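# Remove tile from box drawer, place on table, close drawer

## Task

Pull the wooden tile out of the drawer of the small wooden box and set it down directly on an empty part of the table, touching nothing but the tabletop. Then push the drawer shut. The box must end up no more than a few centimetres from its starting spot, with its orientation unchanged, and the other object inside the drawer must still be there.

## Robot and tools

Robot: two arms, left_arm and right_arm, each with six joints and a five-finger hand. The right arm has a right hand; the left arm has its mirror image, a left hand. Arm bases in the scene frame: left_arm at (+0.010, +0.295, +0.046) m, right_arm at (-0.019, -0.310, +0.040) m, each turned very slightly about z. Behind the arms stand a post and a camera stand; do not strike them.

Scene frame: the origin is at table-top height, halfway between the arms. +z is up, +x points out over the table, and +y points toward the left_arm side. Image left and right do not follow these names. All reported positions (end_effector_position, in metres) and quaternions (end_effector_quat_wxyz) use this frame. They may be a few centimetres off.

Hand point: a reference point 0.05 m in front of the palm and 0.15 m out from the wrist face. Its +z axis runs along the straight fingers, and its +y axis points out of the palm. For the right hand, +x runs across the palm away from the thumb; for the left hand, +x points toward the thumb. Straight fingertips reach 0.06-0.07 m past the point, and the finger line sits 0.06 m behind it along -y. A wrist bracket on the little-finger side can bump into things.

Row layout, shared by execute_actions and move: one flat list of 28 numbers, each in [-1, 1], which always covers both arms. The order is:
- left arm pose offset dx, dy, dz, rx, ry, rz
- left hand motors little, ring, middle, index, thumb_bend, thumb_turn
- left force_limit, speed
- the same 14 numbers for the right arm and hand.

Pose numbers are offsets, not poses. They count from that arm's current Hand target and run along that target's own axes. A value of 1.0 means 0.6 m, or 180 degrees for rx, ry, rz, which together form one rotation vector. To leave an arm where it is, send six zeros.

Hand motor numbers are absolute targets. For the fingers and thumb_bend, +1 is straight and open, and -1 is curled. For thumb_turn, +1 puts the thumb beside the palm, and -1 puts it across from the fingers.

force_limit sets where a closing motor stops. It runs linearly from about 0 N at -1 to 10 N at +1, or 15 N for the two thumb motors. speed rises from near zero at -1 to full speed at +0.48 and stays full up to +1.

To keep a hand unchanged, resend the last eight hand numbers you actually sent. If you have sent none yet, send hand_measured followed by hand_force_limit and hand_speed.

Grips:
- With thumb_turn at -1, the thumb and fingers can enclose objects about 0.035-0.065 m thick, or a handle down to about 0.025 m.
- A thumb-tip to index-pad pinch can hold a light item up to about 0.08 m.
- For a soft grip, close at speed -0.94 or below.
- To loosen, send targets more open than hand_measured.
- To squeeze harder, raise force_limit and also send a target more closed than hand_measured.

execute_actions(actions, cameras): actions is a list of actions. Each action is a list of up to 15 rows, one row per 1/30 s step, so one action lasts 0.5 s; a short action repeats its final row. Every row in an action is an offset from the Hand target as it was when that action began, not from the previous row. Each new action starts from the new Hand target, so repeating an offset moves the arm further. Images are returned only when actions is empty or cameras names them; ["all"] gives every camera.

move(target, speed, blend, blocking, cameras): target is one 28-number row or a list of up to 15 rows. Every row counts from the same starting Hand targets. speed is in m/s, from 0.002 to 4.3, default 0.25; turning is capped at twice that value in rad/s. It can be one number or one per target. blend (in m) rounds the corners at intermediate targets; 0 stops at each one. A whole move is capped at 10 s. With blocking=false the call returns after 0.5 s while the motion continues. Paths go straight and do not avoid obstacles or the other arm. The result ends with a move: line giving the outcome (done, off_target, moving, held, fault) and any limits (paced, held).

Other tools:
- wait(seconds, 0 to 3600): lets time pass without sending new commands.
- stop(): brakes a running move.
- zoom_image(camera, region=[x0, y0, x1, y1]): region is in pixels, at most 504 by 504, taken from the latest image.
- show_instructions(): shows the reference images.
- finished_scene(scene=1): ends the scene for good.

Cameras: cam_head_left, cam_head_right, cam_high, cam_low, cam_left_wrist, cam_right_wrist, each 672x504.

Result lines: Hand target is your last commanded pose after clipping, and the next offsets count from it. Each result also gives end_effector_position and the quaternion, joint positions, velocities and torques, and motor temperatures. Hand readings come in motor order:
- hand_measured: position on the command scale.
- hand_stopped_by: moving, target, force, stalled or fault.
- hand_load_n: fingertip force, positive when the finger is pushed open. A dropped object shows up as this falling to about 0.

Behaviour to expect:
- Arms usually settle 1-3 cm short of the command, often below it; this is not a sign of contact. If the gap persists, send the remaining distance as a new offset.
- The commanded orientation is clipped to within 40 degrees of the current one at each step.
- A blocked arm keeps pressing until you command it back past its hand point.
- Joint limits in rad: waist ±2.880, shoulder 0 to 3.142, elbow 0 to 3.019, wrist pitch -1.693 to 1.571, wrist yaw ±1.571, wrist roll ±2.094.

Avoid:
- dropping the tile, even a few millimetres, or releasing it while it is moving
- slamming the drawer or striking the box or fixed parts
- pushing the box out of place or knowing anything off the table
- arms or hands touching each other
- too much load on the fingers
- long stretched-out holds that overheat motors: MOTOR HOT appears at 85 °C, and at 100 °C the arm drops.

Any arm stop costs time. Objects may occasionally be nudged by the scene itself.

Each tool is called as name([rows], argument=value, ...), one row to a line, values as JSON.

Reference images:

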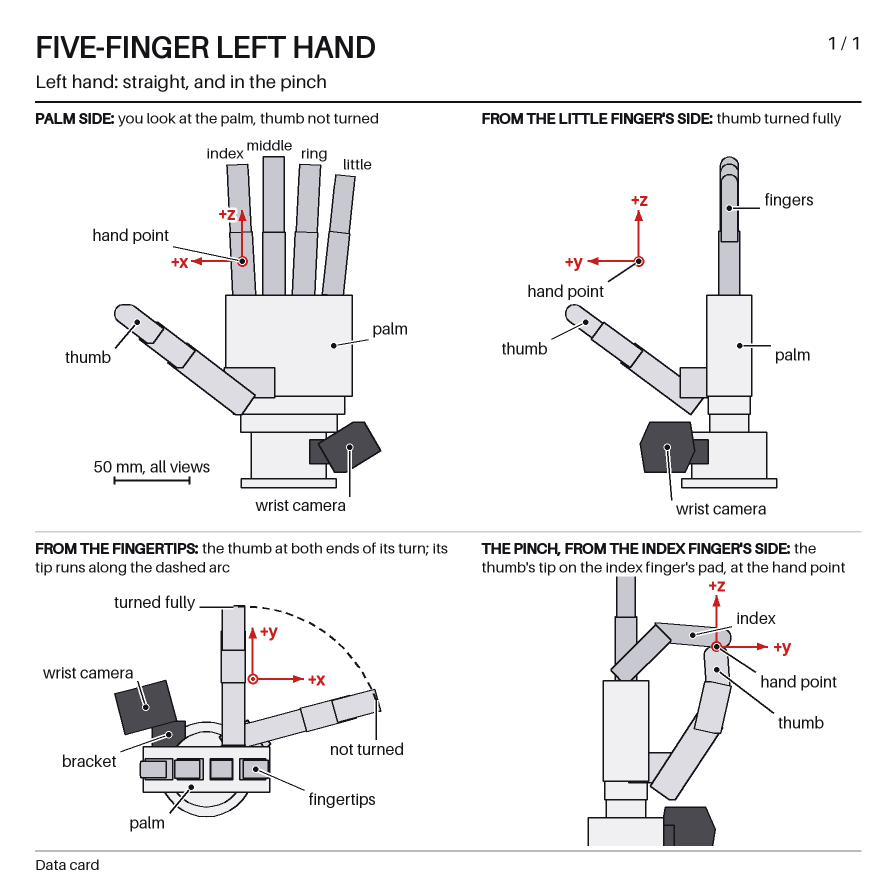

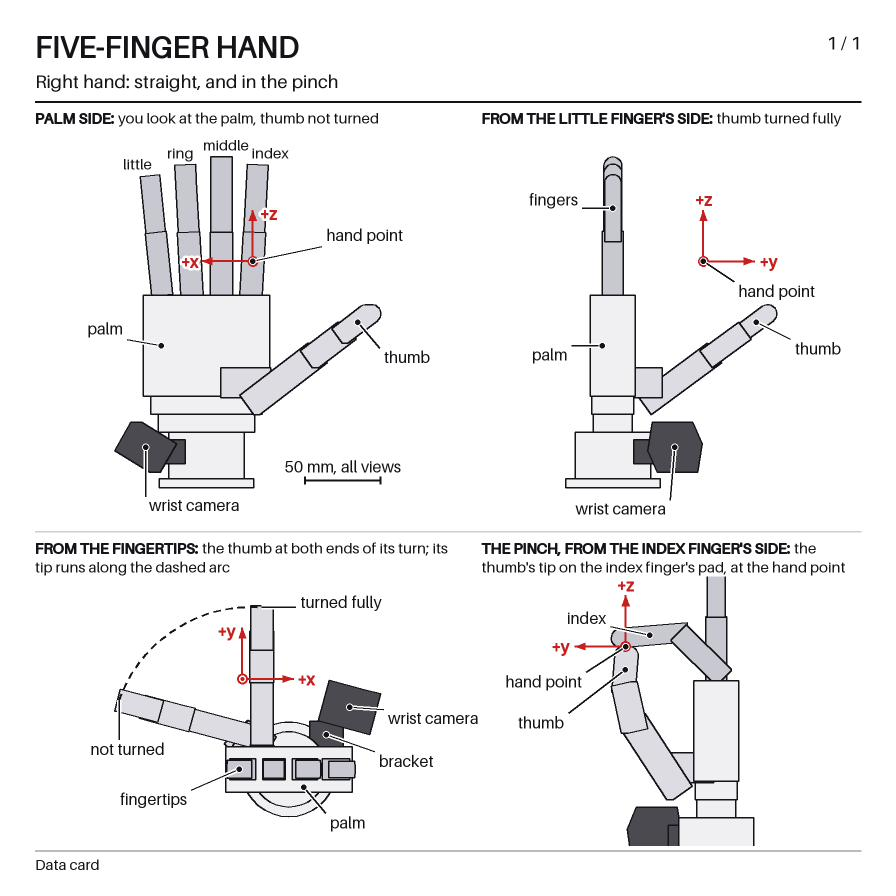

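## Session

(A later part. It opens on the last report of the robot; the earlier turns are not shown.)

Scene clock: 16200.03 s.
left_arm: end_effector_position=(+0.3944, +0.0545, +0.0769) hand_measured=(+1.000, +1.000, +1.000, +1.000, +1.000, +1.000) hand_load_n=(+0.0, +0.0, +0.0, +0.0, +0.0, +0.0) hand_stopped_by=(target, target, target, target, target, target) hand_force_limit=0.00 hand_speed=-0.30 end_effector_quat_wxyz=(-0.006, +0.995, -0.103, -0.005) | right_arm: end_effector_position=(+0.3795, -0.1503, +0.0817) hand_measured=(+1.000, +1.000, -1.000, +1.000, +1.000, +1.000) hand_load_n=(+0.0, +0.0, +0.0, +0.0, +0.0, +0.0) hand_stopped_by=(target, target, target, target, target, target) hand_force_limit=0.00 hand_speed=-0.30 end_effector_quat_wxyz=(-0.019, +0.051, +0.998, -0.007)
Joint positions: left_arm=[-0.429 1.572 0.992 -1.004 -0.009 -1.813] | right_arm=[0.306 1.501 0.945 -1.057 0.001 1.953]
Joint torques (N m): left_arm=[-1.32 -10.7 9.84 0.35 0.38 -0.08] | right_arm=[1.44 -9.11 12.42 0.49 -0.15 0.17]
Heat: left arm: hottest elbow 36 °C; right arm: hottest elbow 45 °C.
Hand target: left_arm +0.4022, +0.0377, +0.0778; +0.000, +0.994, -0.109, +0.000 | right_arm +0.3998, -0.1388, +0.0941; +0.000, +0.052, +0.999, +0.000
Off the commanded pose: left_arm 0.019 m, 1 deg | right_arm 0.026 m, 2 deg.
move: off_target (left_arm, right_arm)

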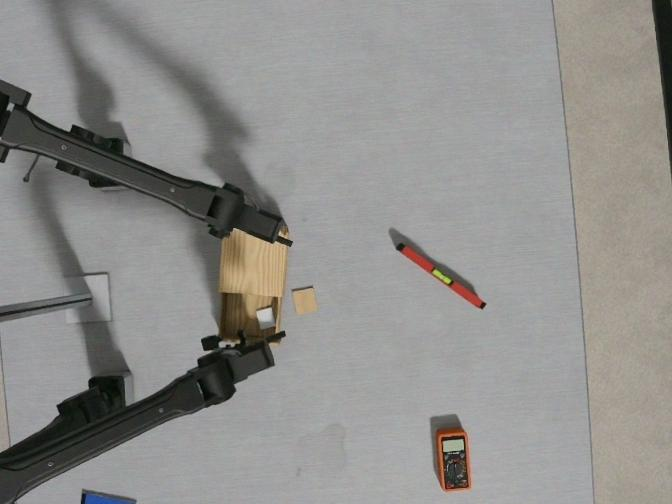

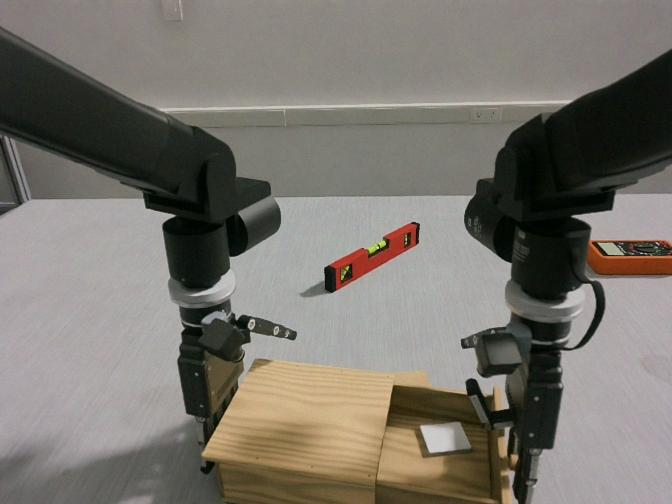

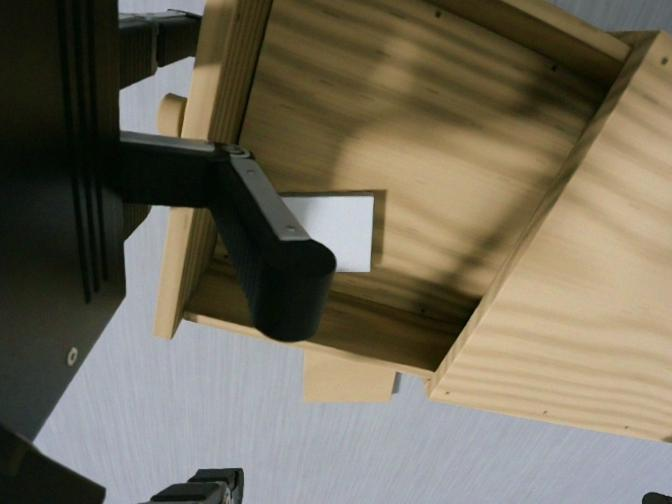

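move([
  [0,0,0,0,0,0,1,1,1,1,1,1,0,-0.3,0,-0.02,-0.035,0,0,0,1,1,-1,1,1,1,0,-0.3],
  [0,0,0,0,0,0,1,1,1,1,1,1,0,-0.3,0,-0.015,-0.012,0,0,0,1,1,-1,1,1,1,0,-0.3],
  [0,0,0,0,0,0,1,1,1,1,1,1,0,-0.3,0,0.005,-0.015,0,0,0,1,1,-1,1,1,1,0,-0.3],
], speed=0.05, cameras=["cam_high","cam_low","cam_right_wrist"])

zoom_image(camera="cam_low", region=[440, 330, 620, 504])

Scene clock: 16219.67 s.
left_arm: end_effector_position=(+0.3944, +0.0545, +0.0769) hand_measured=(+1.000, +1.000, +1.000, +1.000, +1.000, +1.000) hand_load_n=(+0.0, +0.0, +0.0, +0.0, +0.0, +0.0) hand_stopped_by=(target, target, target, target, target, target) hand_force_limit=0.00 hand_speed=-0.30 end_effector_quat_wxyz=(-0.006, +0.995, -0.103, -0.005) | right_arm: end_effector_position=(+0.3840, -0.1473, +0.0923) hand_measured=(+1.000, +1.000, -1.000, +1.000, +1.000, +1.000) hand_load_n=(+0.0, +0.0, +0.0, +0.5, +0.0, +0.0) hand_stopped_by=(target, target, target, target, target, target) hand_force_limit=0.00 hand_speed=-0.30 end_effector_quat_wxyz=(-0.015, +0.053, +0.998, -0.006)
Joint positions: left_arm=[-0.429 1.572 0.992 -1.004 -0.009 -1.813] | right_arm=[0.31 1.492 0.967 -1.078 0.001 1.96]
Joint torques (N m): left_arm=[-1.38 -10.64 9.8 0.34 0.39 -0.1] | right_arm=[1.67 -9.17 12.15 0.32 -0.14 0.13]
Heat: left arm: hottest elbow 36 °C; right arm: hottest elbow 46 °C.
Hand target: left_arm +0.4022, +0.0377, +0.0778; +0.000, +0.994, -0.109, +0.000 | right_arm +0.4001, -0.1358, +0.1030; +0.000, +0.052, +0.999, +0.000
Off the commanded pose: left_arm 0.019 m, 1 deg | right_arm 0.023 m, 2 deg.
move: off_target (right_arm)

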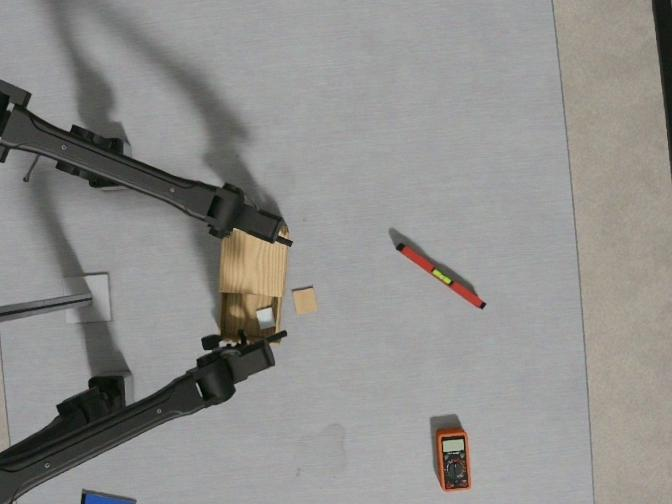

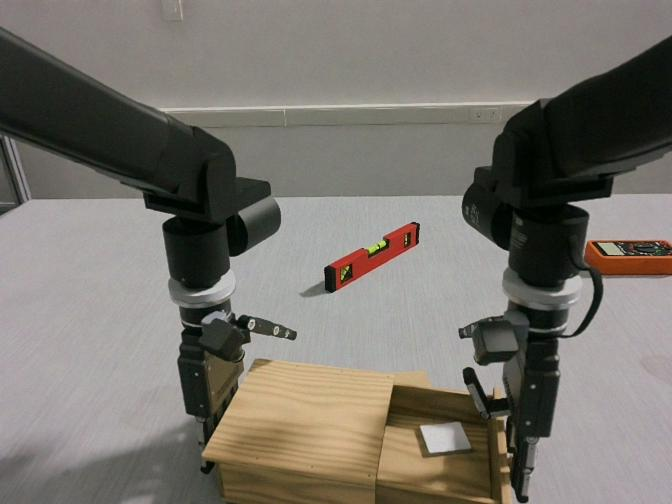

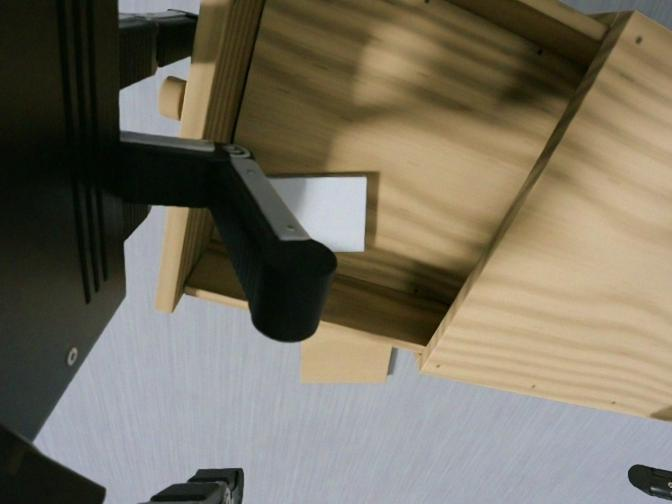

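Scaled by 2.800 from the camera's image (finer frame: 960x720).

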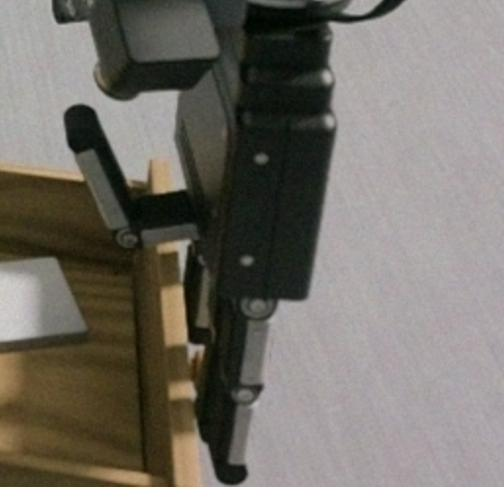

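move(target=[0,0.006,0,0,0,0,1,1,1,1,1,1,0,-0.3,0,0.016,-0.004,0,0,0,1,1,-1,1,1,1,0,-0.3], speed=0.04, cameras=["cam_high","cam_low","cam_right_wrist"])

zoom_image(camera="cam_high", region=[200, 270, 300, 370])

Scene clock: 16229.53 s.
left_arm: end_effector_position=(+0.3943, +0.0535, +0.0768) hand_measured=(+1.000, +1.000, +1.000, +1.000, +1.000, +1.000) hand_load_n=(+0.0, +0.0, +0.0, +0.0, +0.0, +0.0) hand_stopped_by=(target, target, target, target, target, target) hand_force_limit=0.00 hand_speed=-0.30 end_effector_quat_wxyz=(-0.007, +0.995, -0.100, -0.004) | right_arm: end_effector_position=(+0.3844, -0.1437, +0.0921) hand_measured=(+1.000, +1.000, -1.000, +1.000, +1.000, +1.000) hand_load_n=(+0.0, +0.0, +0.0, +0.0, +0.0, +0.0) hand_stopped_by=(target, target, target, target, target, target) hand_force_limit=0.00 hand_speed=-0.30 end_effector_quat_wxyz=(-0.015, +0.059, +0.998, -0.009)
Joint positions: left_arm=[-0.433 1.572 0.992 -1.004 -0.011 -1.824] | right_arm=[0.324 1.496 0.972 -1.082 0.007 1.987]
Joint torques (N m): left_arm=[-1.61 -10.34 10.03 0.34 0.48 -0.08] | right_arm=[2.37 -9.05 12.9 0.17 -0.35 0.11]
Heat: left arm: hottest elbow 36 °C; right arm: hottest elbow 46 °C.
Hand target: left_arm +0.4013, +0.0341, +0.0778; +0.000, +0.994, -0.110, +0.000 | right_arm +0.4011, -0.1261, +0.1056; +0.000, +0.052, +0.999, +0.000
Off the commanded pose: left_arm 0.021 m, 1 deg | right_arm 0.028 m, 2 deg.
move: off_target (left_arm, right_arm)

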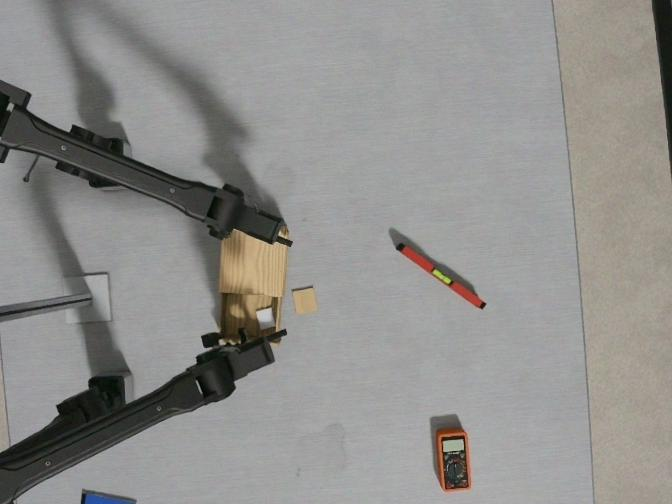

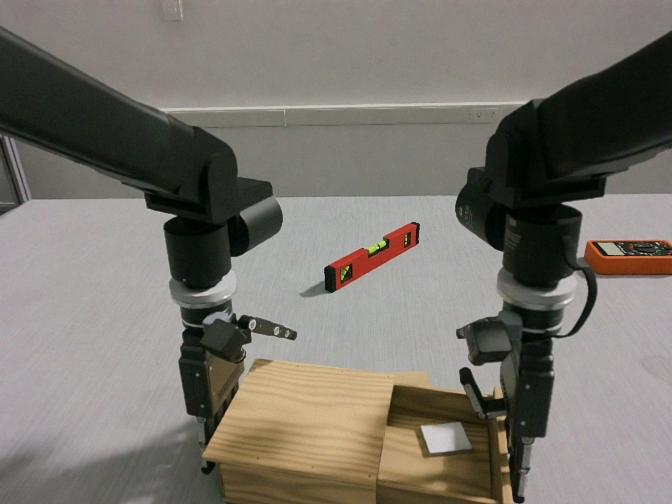

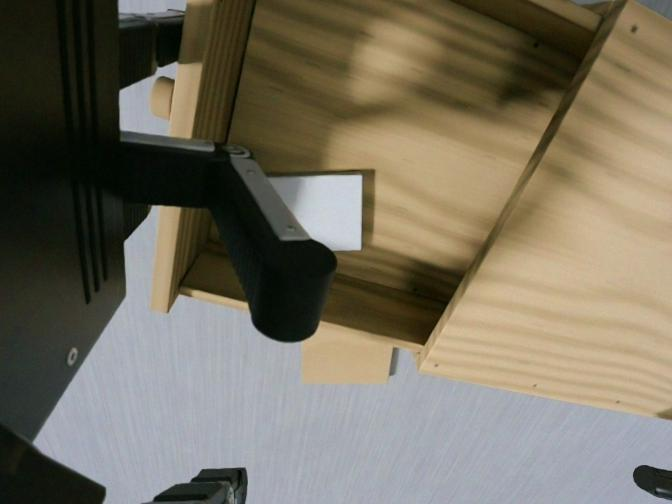

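Scaled by 5.040 from the camera's image (finer frame: 960x720).

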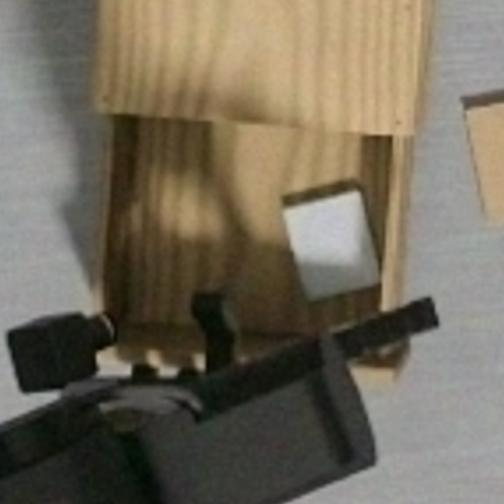

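move(target=[0,0.01,0,0,0,0,1,1,1,1,1,1,0,-0.3,0,0.016,-0.002,0,0,0,1,1,-1,1,1,1,0,-0.3], speed=0.04, cameras=["cam_high","cam_low","cam_right_wrist"])

zoom_image(camera="cam_high", region=[200, 270, 300, 370])

Scene clock: 16239.80 s.
left_arm: end_effector_position=(+0.3947, +0.0528, +0.0763) hand_measured=(+1.000, +1.000, +1.000, +1.000, +1.000, +1.000) hand_load_n=(+0.0, +0.0, +0.0, +0.0, -0.5, +0.0) hand_stopped_by=(target, target, target, target, target, target) hand_force_limit=0.00 hand_speed=-0.30 end_effector_quat_wxyz=(-0.011, +0.996, -0.094, -0.003) | right_arm: end_effector_position=(+0.3856, -0.1369, +0.0920) hand_measured=(+1.000, +1.000, -1.000, +1.000, +1.000, +1.000) hand_load_n=(+0.0, +0.0, +0.0, +0.0, +0.0, +0.0) hand_stopped_by=(target, target, target, target, target, target) hand_force_limit=0.00 hand_speed=-0.30 end_effector_quat_wxyz=(-0.016, +0.061, +0.998, -0.013)
Joint positions: left_arm=[-0.439 1.573 0.992 -1.004 -0.018 -1.842] | right_arm=[0.343 1.505 0.983 -1.087 0.012 2.01]
Joint torques (N m): left_arm=[-2.02 -10.4 10.3 0.27 0.73 -0.05] | right_arm=[2.43 -9.29 13.07 0.17 -0.53 0.12]
Heat: left arm: hottest elbow 37 °C; right arm: hottest elbow 45 °C.
Hand target: left_arm +0.4000, +0.0283, +0.0777; +0.000, +0.994, -0.110, +0.000 | right_arm +0.4022, -0.1167, +0.1067; +0.000, +0.052, +0.999, +0.000
Off the commanded pose: left_arm 0.025 m, 2 deg | right_arm 0.030 m, 3 deg.
move: off_target (left_arm, right_arm)

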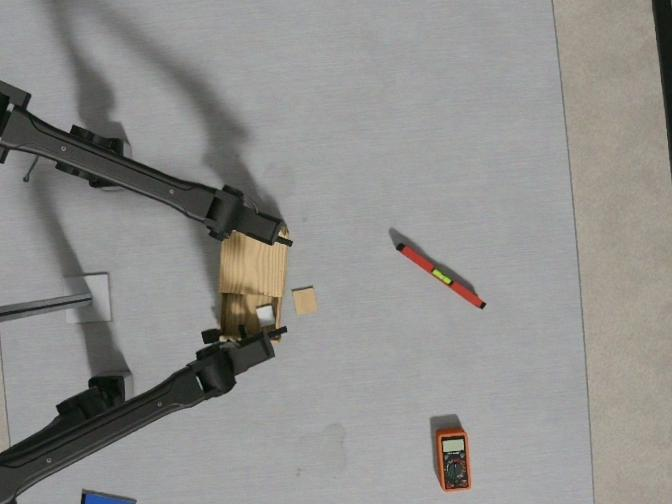

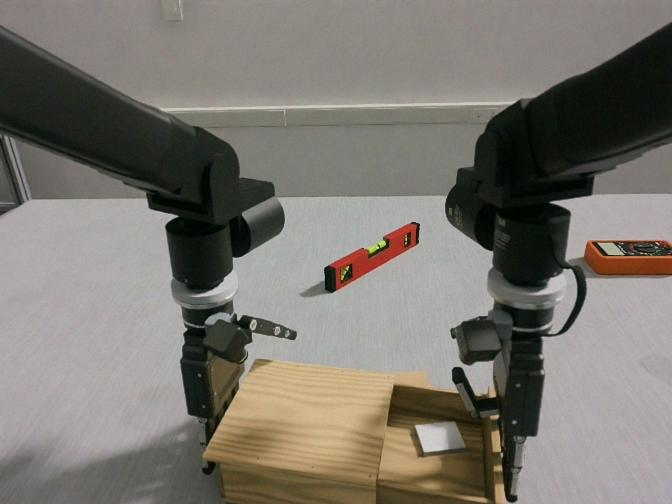

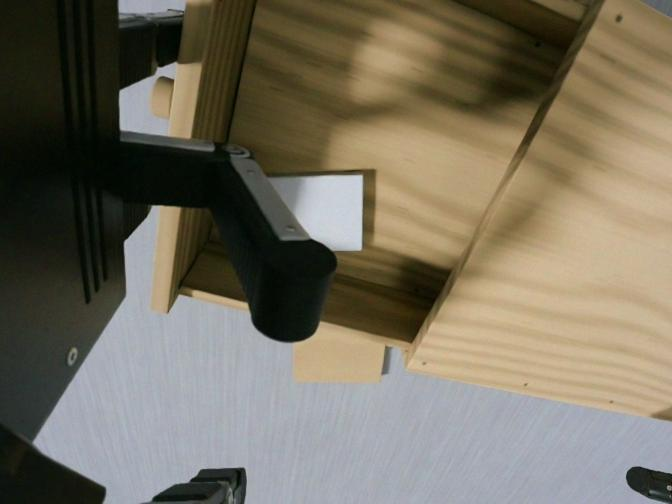

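Scaled by 5.040 from the camera's image (finer frame: 960x720).

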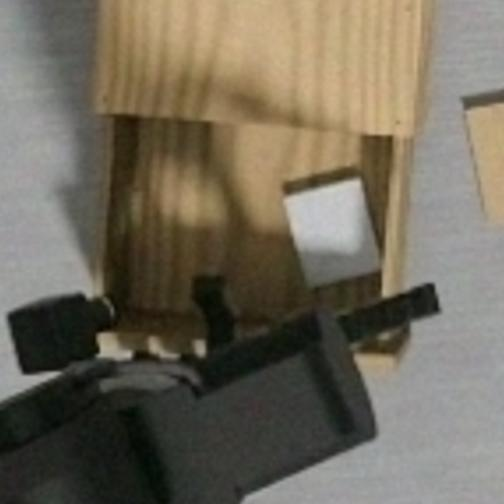

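move(target=[0,0.008,0,0,0,0,1,1,1,1,1,1,0,-0.3,0,0.022,-0.002,0,0,-0.006,1,1,-1,1,1,1,0,-0.3], speed=0.04, cameras=["cam_high","cam_low","cam_right_wrist"])

zoom_image(camera="cam_high", region=[200, 270, 300, 370])

Scene clock: 16275.27 s.
left_arm: end_effector_position=(+0.3951, +0.0521, +0.0760) hand_measured=(+1.000, +1.000, +1.000, +1.000, +1.000, +1.000) hand_load_n=(+0.0, +0.0, +0.0, +0.0, +0.0, +0.0) hand_stopped_by=(target, target, target, target, target, target) hand_force_limit=0.00 hand_speed=-0.30 end_effector_quat_wxyz=(-0.013, +0.996, -0.089, -0.002) | right_arm: end_effector_position=(+0.3866, -0.1259, +0.0930) hand_measured=(+1.000, +1.000, -1.000, +1.000, +1.000, +1.000) hand_load_n=(+0.0, +0.0, +0.0, +0.0, +0.0, +0.0) hand_stopped_by=(target, target, target, target, target, target) hand_force_limit=0.00 hand_speed=-0.30 end_effector_quat_wxyz=(-0.017, +0.054, +0.998, -0.014)
Joint positions: left_arm=[-0.443 1.573 0.992 -1.004 -0.023 -1.857] | right_arm=[0.367 1.518 1.001 -1.096 0.012 2.02]
Joint torques (N m): left_arm=[-2.2 -9.99 10.55 0.24 0.94 0.02] | right_arm=[2.61 -9.41 13.23 0.29 -0.53 0.07]
Heat: left arm: hottest elbow 38 °C; right arm: hottest elbow 45 °C.
Hand target: left_arm +0.3990, +0.0237, +0.0777; +0.000, +0.994, -0.110, +0.000 | right_arm +0.4034, -0.1035, +0.1079; +0.000, +0.042, +0.999, +0.000
Off the commanded pose: left_arm 0.029 m, 3 deg | right_arm 0.032 m, 3 deg.
move: off_target (left_arm, right_arm)

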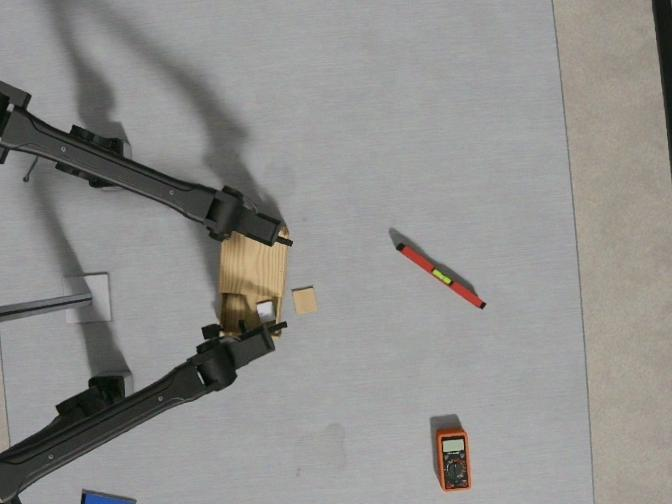

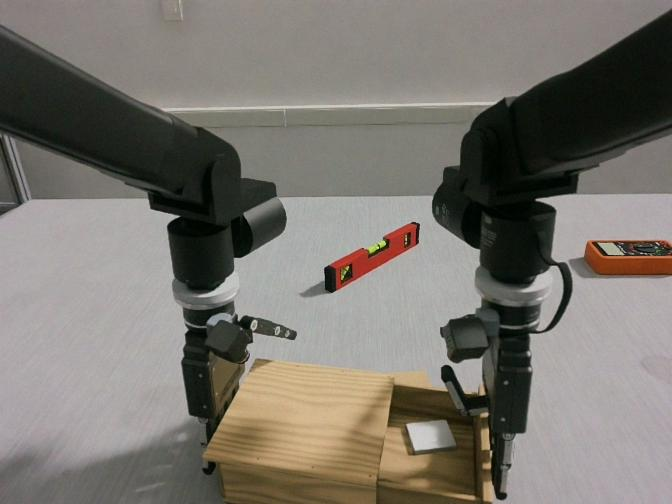

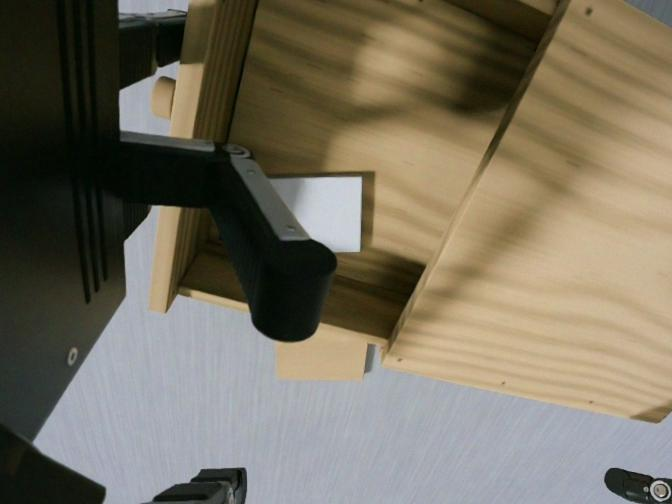

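Scaled by 5.040 from the camera's image (finer frame: 960x720).

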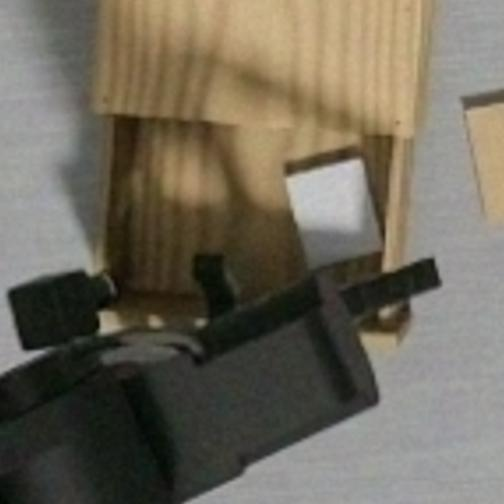

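move(target=[0,0.006,0,0,0,0,1,1,1,1,1,1,0,-0.3,0,0.022,-0.002,0,0,-0.012,1,1,-1,1,1,1,0,-0.3], speed=0.04, cameras=["cam_high","cam_low","cam_right_wrist"])

zoom_image(camera="cam_high", region=[200, 270, 300, 370])

Scene clock: 16287.87 s.
left_arm: end_effector_position=(+0.3953, +0.0517, +0.0757) hand_measured=(+1.000, +1.000, +1.000, +1.000, +1.000, +1.000) hand_load_n=(+0.0, +0.0, +0.0, +0.0, +0.0, +0.0) hand_stopped_by=(target, target, target, target, target, target) hand_force_limit=0.00 hand_speed=-0.30 end_effector_quat_wxyz=(-0.015, +0.996, -0.085, -0.001) | right_arm: end_effector_position=(+0.3872, -0.1167, +0.0930) hand_measured=(+1.000, +1.000, -1.000, +1.000, +1.000, +1.000) hand_load_n=(+0.0, +0.0, +0.0, +0.0, +0.0, +0.0) hand_stopped_by=(target, target, target, target, target, target) hand_force_limit=0.00 hand_speed=-0.30 end_effector_quat_wxyz=(-0.019, +0.043, +0.999, -0.018)
Joint positions: left_arm=[-0.447 1.573 0.992 -1.004 -0.026 -1.868] | right_arm=[0.388 1.533 1.02 -1.107 0.018 2.02]
Joint torques (N m): left_arm=[-2.9 -10.05 10.7 0.2 1.08 0.04] | right_arm=[2.67 -9.64 13.55 0.46 -0.72 -0.06]
Heat: left arm: hottest elbow 38 °C; right arm: hottest elbow 46 °C.
Hand target: left_arm +0.3981, +0.0201, +0.0777; +0.000, +0.994, -0.109, +0.000 | right_arm +0.4046, -0.0904, +0.1091; +0.000, +0.024, +1.000, +0.000
Off the commanded pose: left_arm 0.032 m, 3 deg | right_arm 0.035 m, 4 deg.
move: off_target (left_arm, right_arm)

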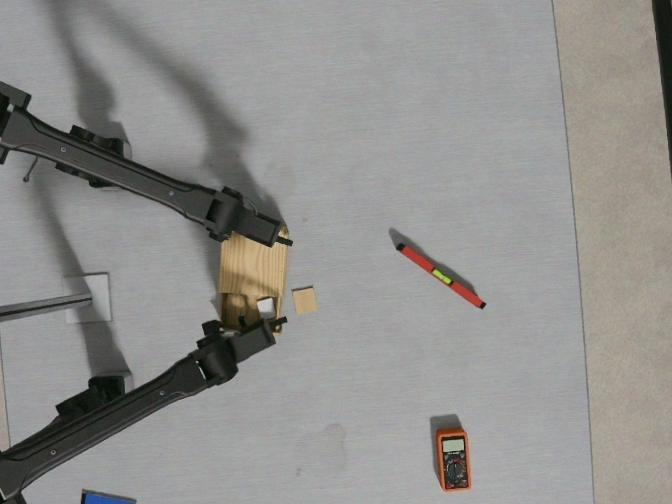

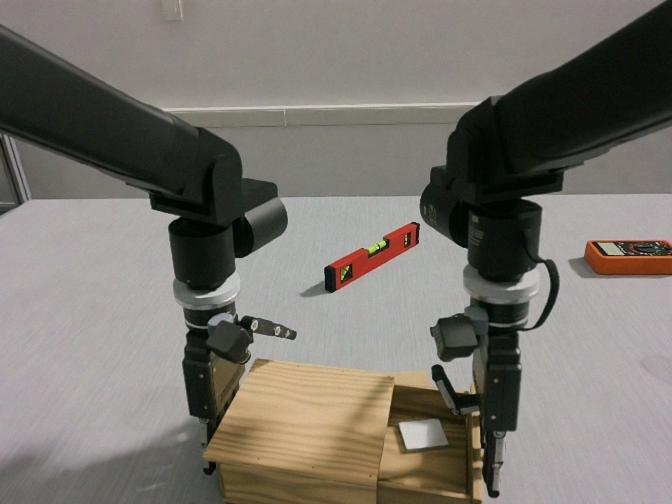

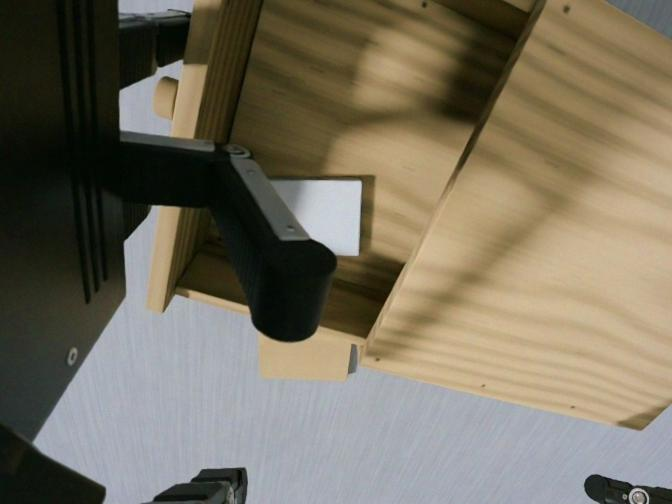

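Scaled by 5.040 from the camera's image (finer frame: 960x720).

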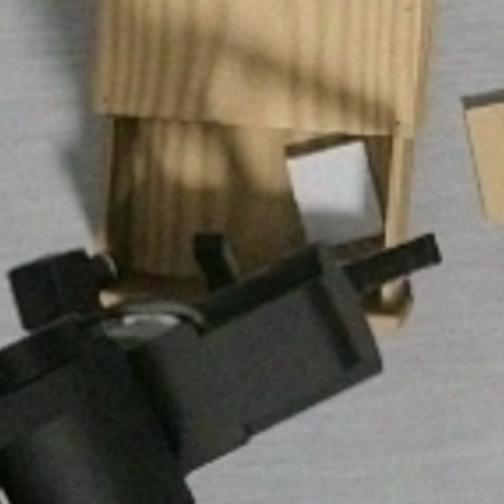

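move(target=[0,0.003,0,0,0,0,1,1,1,1,1,1,0,-0.3,0,0.022,-0.001,0,0,0,1,1,-1,1,1,1,0,-0.3], speed=0.04, cameras=["cam_high","cam_low","cam_right_wrist"])

zoom_image(camera="cam_high", region=[200, 270, 300, 370])

Scene clock: 16297.93 s.
left_arm: end_effector_position=(+0.3956, +0.0509, +0.0757) hand_measured=(+1.000, +1.000, +1.000, +1.000, +1.000, +1.000) hand_load_n=(+0.0, -0.5, +0.0, +0.0, +0.0, +0.0) hand_stopped_by=(target, target, target, target, target, target) hand_force_limit=0.00 hand_speed=-0.30 end_effector_quat_wxyz=(-0.016, +0.996, -0.083, -0.001) | right_arm: end_effector_position=(+0.3884, -0.1046, +0.0937) hand_measured=(+1.000, +1.000, -1.000, +1.000, +1.000, +1.000) hand_load_n=(+0.0, +0.0, +0.0, +0.0, +0.0, +0.0) hand_stopped_by=(target, target, target, target, target, target) hand_force_limit=0.00 hand_speed=-0.30 end_effector_quat_wxyz=(-0.018, +0.038, +0.999, -0.019)
Joint positions: left_arm=[-0.449 1.574 0.994 -1.004 -0.028 -1.873] | right_arm=[0.415 1.546 1.037 -1.111 0.019 2.035]
Joint torques (N m): left_arm=[-2.84 -9.93 10.74 0.17 1.13 0.06] | right_arm=[2.78 -9.93 13.55 0.47 -0.76 0.1]
Heat: left arm: hottest elbow 39 °C; right arm: hottest elbow 46 °C.
Hand target: left_arm +0.3978, +0.0183, +0.0777; +0.000, +0.994, -0.110, +0.000 | right_arm +0.4053, -0.0772, +0.1098; +0.000, +0.024, +1.000, +0.000
Off the commanded pose: left_arm 0.033 m, 4 deg | right_arm 0.036 m, 3 deg.
move: off_target (left_arm, right_arm)

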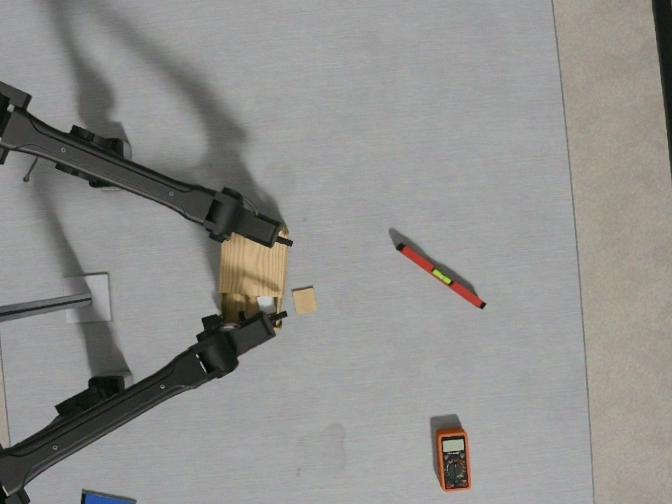

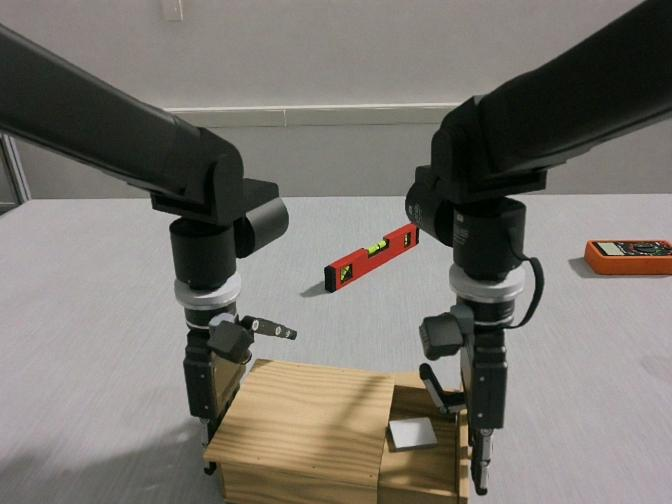

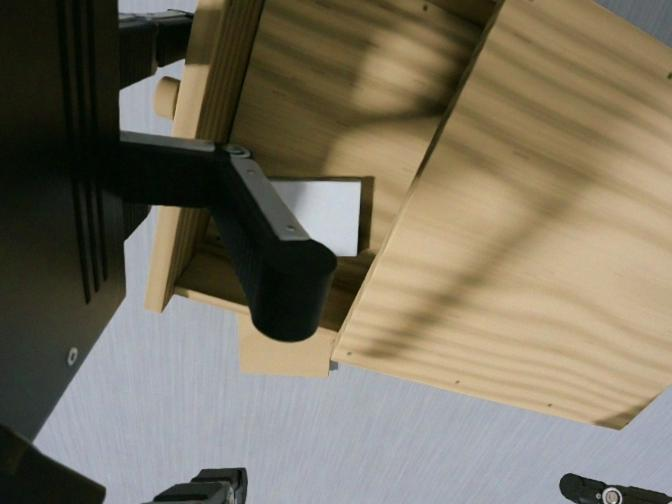

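Scaled by 5.040 from the camera's image (finer frame: 960x720).

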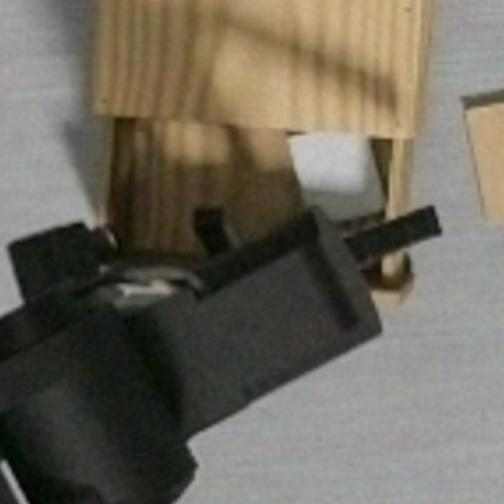

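move(target=[0,0.003,0,0,0,0,1,1,1,1,1,1,0,-0.3,0,0.022,-0.001,0,0,-0.004,1,1,-1,1,1,1,0,-0.3], speed=0.04, cameras=["cam_high","cam_low","cam_right_wrist"])

zoom_image(camera="cam_high", region=[200, 270, 300, 370])

Scene clock: 16307.70 s.
left_arm: end_effector_position=(+0.3956, +0.0506, +0.0757) hand_measured=(+1.000, +1.000, +1.000, +1.000, +1.000, +1.000) hand_load_n=(+0.0, +0.0, +0.0, +0.0, +0.0, +0.0) hand_stopped_by=(target, target, target, target, target, target) hand_force_limit=0.00 hand_speed=-0.30 end_effector_quat_wxyz=(-0.016, +0.997, -0.082, -0.001) | right_arm: end_effector_position=(+0.3895, -0.0948, +0.0935) hand_measured=(+1.000, +1.000, -1.000, +1.000, +1.000, +1.000) hand_load_n=(+0.0, +0.0, +0.0, +0.0, +0.0, +0.0) hand_stopped_by=(target, target, target, target, target, target) hand_force_limit=0.00 hand_speed=-0.30 end_effector_quat_wxyz=(-0.020, +0.035, +0.999, -0.022)
Joint positions: left_arm=[-0.451 1.574 0.994 -1.004 -0.029 -1.878] | right_arm=[0.437 1.562 1.056 -1.12 0.022 2.051]
Joint torques (N m): left_arm=[-3.08 -9.88 10.81 0.13 1.18 0.07] | right_arm=[3.08 -10.29 13.6 0.64 -0.86 0.04]
Heat: left arm: hottest elbow 39 °C; right arm: hottest elbow 46 °C.
Hand target: left_arm +0.3974, +0.0166, +0.0778; +0.000, +0.994, -0.110, +0.000 | right_arm +0.4059, -0.0640, +0.1103; +0.000, +0.017, +1.000, +0.000
Off the commanded pose: left_arm 0.034 m, 4 deg | right_arm 0.039 m, 4 deg.
move: off_target (left_arm, right_arm)

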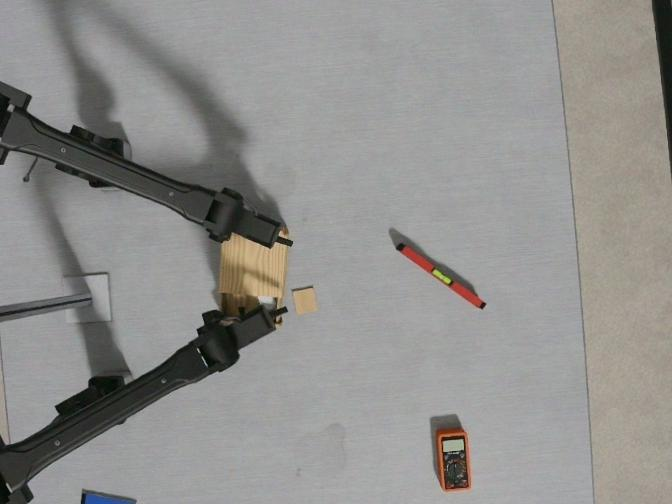

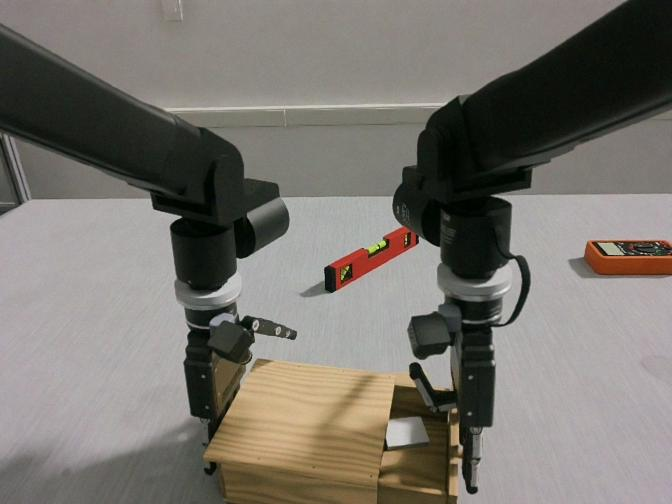

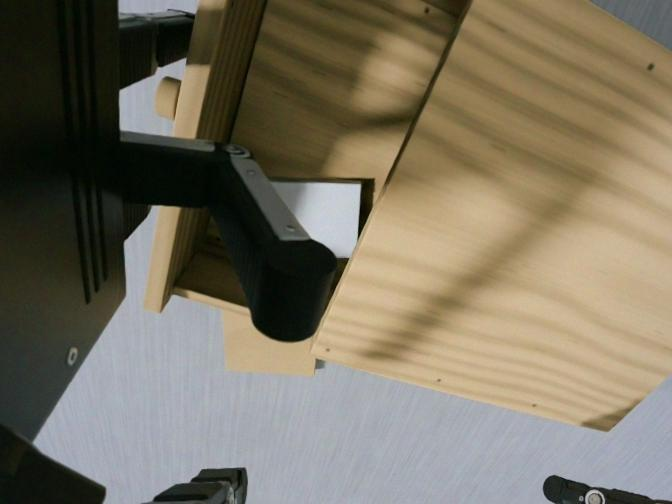

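Scaled by 5.040 from the camera's image (finer frame: 960x720).

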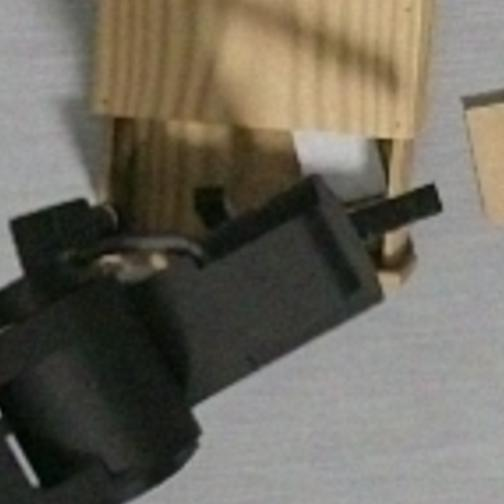

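move(target=[0,0.003,0,0,0,0,1,1,1,1,1,1,0,-0.3,0,0.022,-0.001,0,0,-0.004,1,1,-1,1,1,1,0,-0.3], speed=0.04, cameras=["cam_high","cam_low","cam_right_wrist"])

zoom_image(camera="cam_high", region=[200, 270, 300, 370])

Scene clock: 16321.13 s.
left_arm: end_effector_position=(+0.3958, +0.0503, +0.0756) hand_measured=(+1.000, +1.000, +1.000, +1.000, +1.000, +1.000) hand_load_n=(+0.0, +0.0, -0.5, +0.0, +0.0, +0.0) hand_stopped_by=(target, target, target, target, target, target) hand_force_limit=0.00 hand_speed=-0.30 end_effector_quat_wxyz=(-0.017, +0.997, -0.080, +0.000) | right_arm: end_effector_position=(+0.3904, -0.0842, +0.0934) hand_measured=(+1.000, +1.000, -1.000, +1.000, +1.000, +1.000) hand_load_n=(+0.5, +0.0, +0.0, +0.0, +0.0, +0.0) hand_stopped_by=(target, target, target, target, target, target) hand_force_limit=0.00 hand_speed=-0.30 end_effector_quat_wxyz=(-0.021, +0.030, +0.999, -0.024)
Joint positions: left_arm=[-0.452 1.575 0.994 -1.004 -0.031 -1.883] | right_arm=[0.459 1.576 1.075 -1.127 0.024 2.065]
Joint torques (N m): left_arm=[-3.19 -9.88 10.92 0.17 1.26 0.08] | right_arm=[3.31 -10.52 13.76 0.65 -0.94 0]
Heat: left arm: hottest elbow 39 °C; right arm: hottest elbow 46 °C.
Hand target: left_arm +0.3971, +0.0149, +0.0778; +0.000, +0.994, -0.109, +0.000 | right_arm +0.4063, -0.0508, +0.1109; +0.000, +0.011, +1.000, +0.000
Off the commanded pose: left_arm 0.036 m, 4 deg | right_arm 0.041 m, 4 deg.
move: off_target (left_arm, right_arm)

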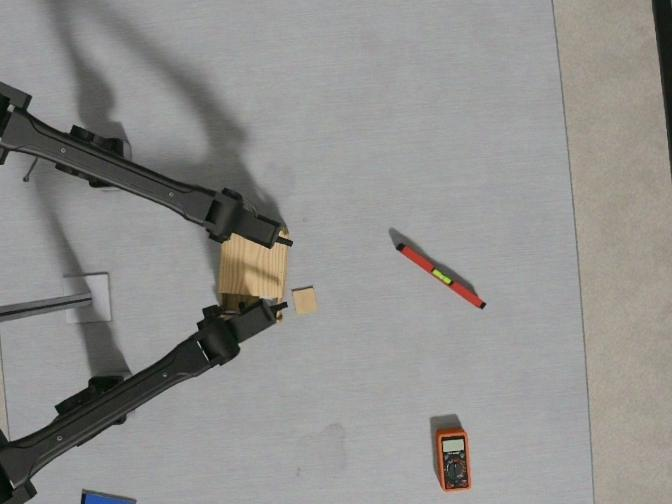

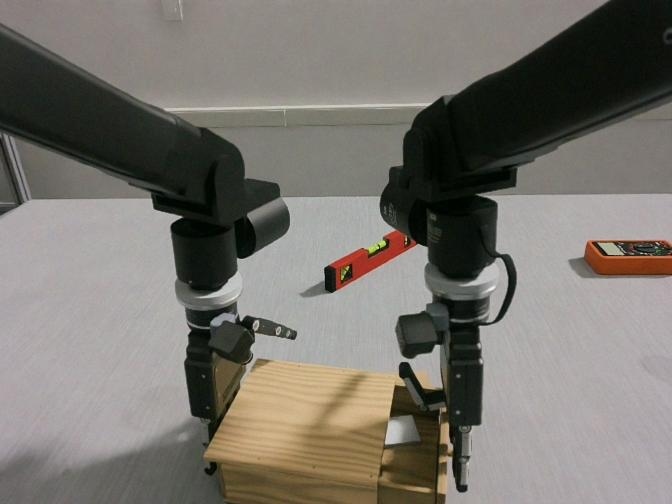

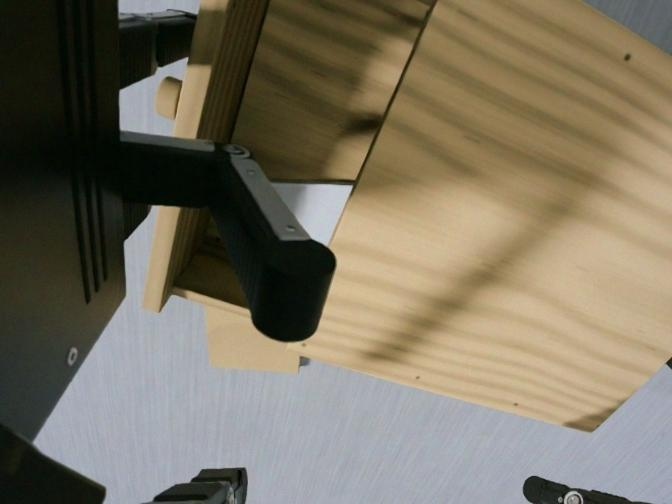

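Scaled by 5.040 from the camera's image (finer frame: 960x720).

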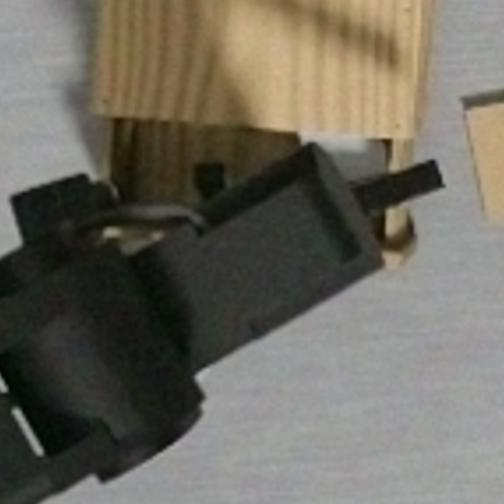

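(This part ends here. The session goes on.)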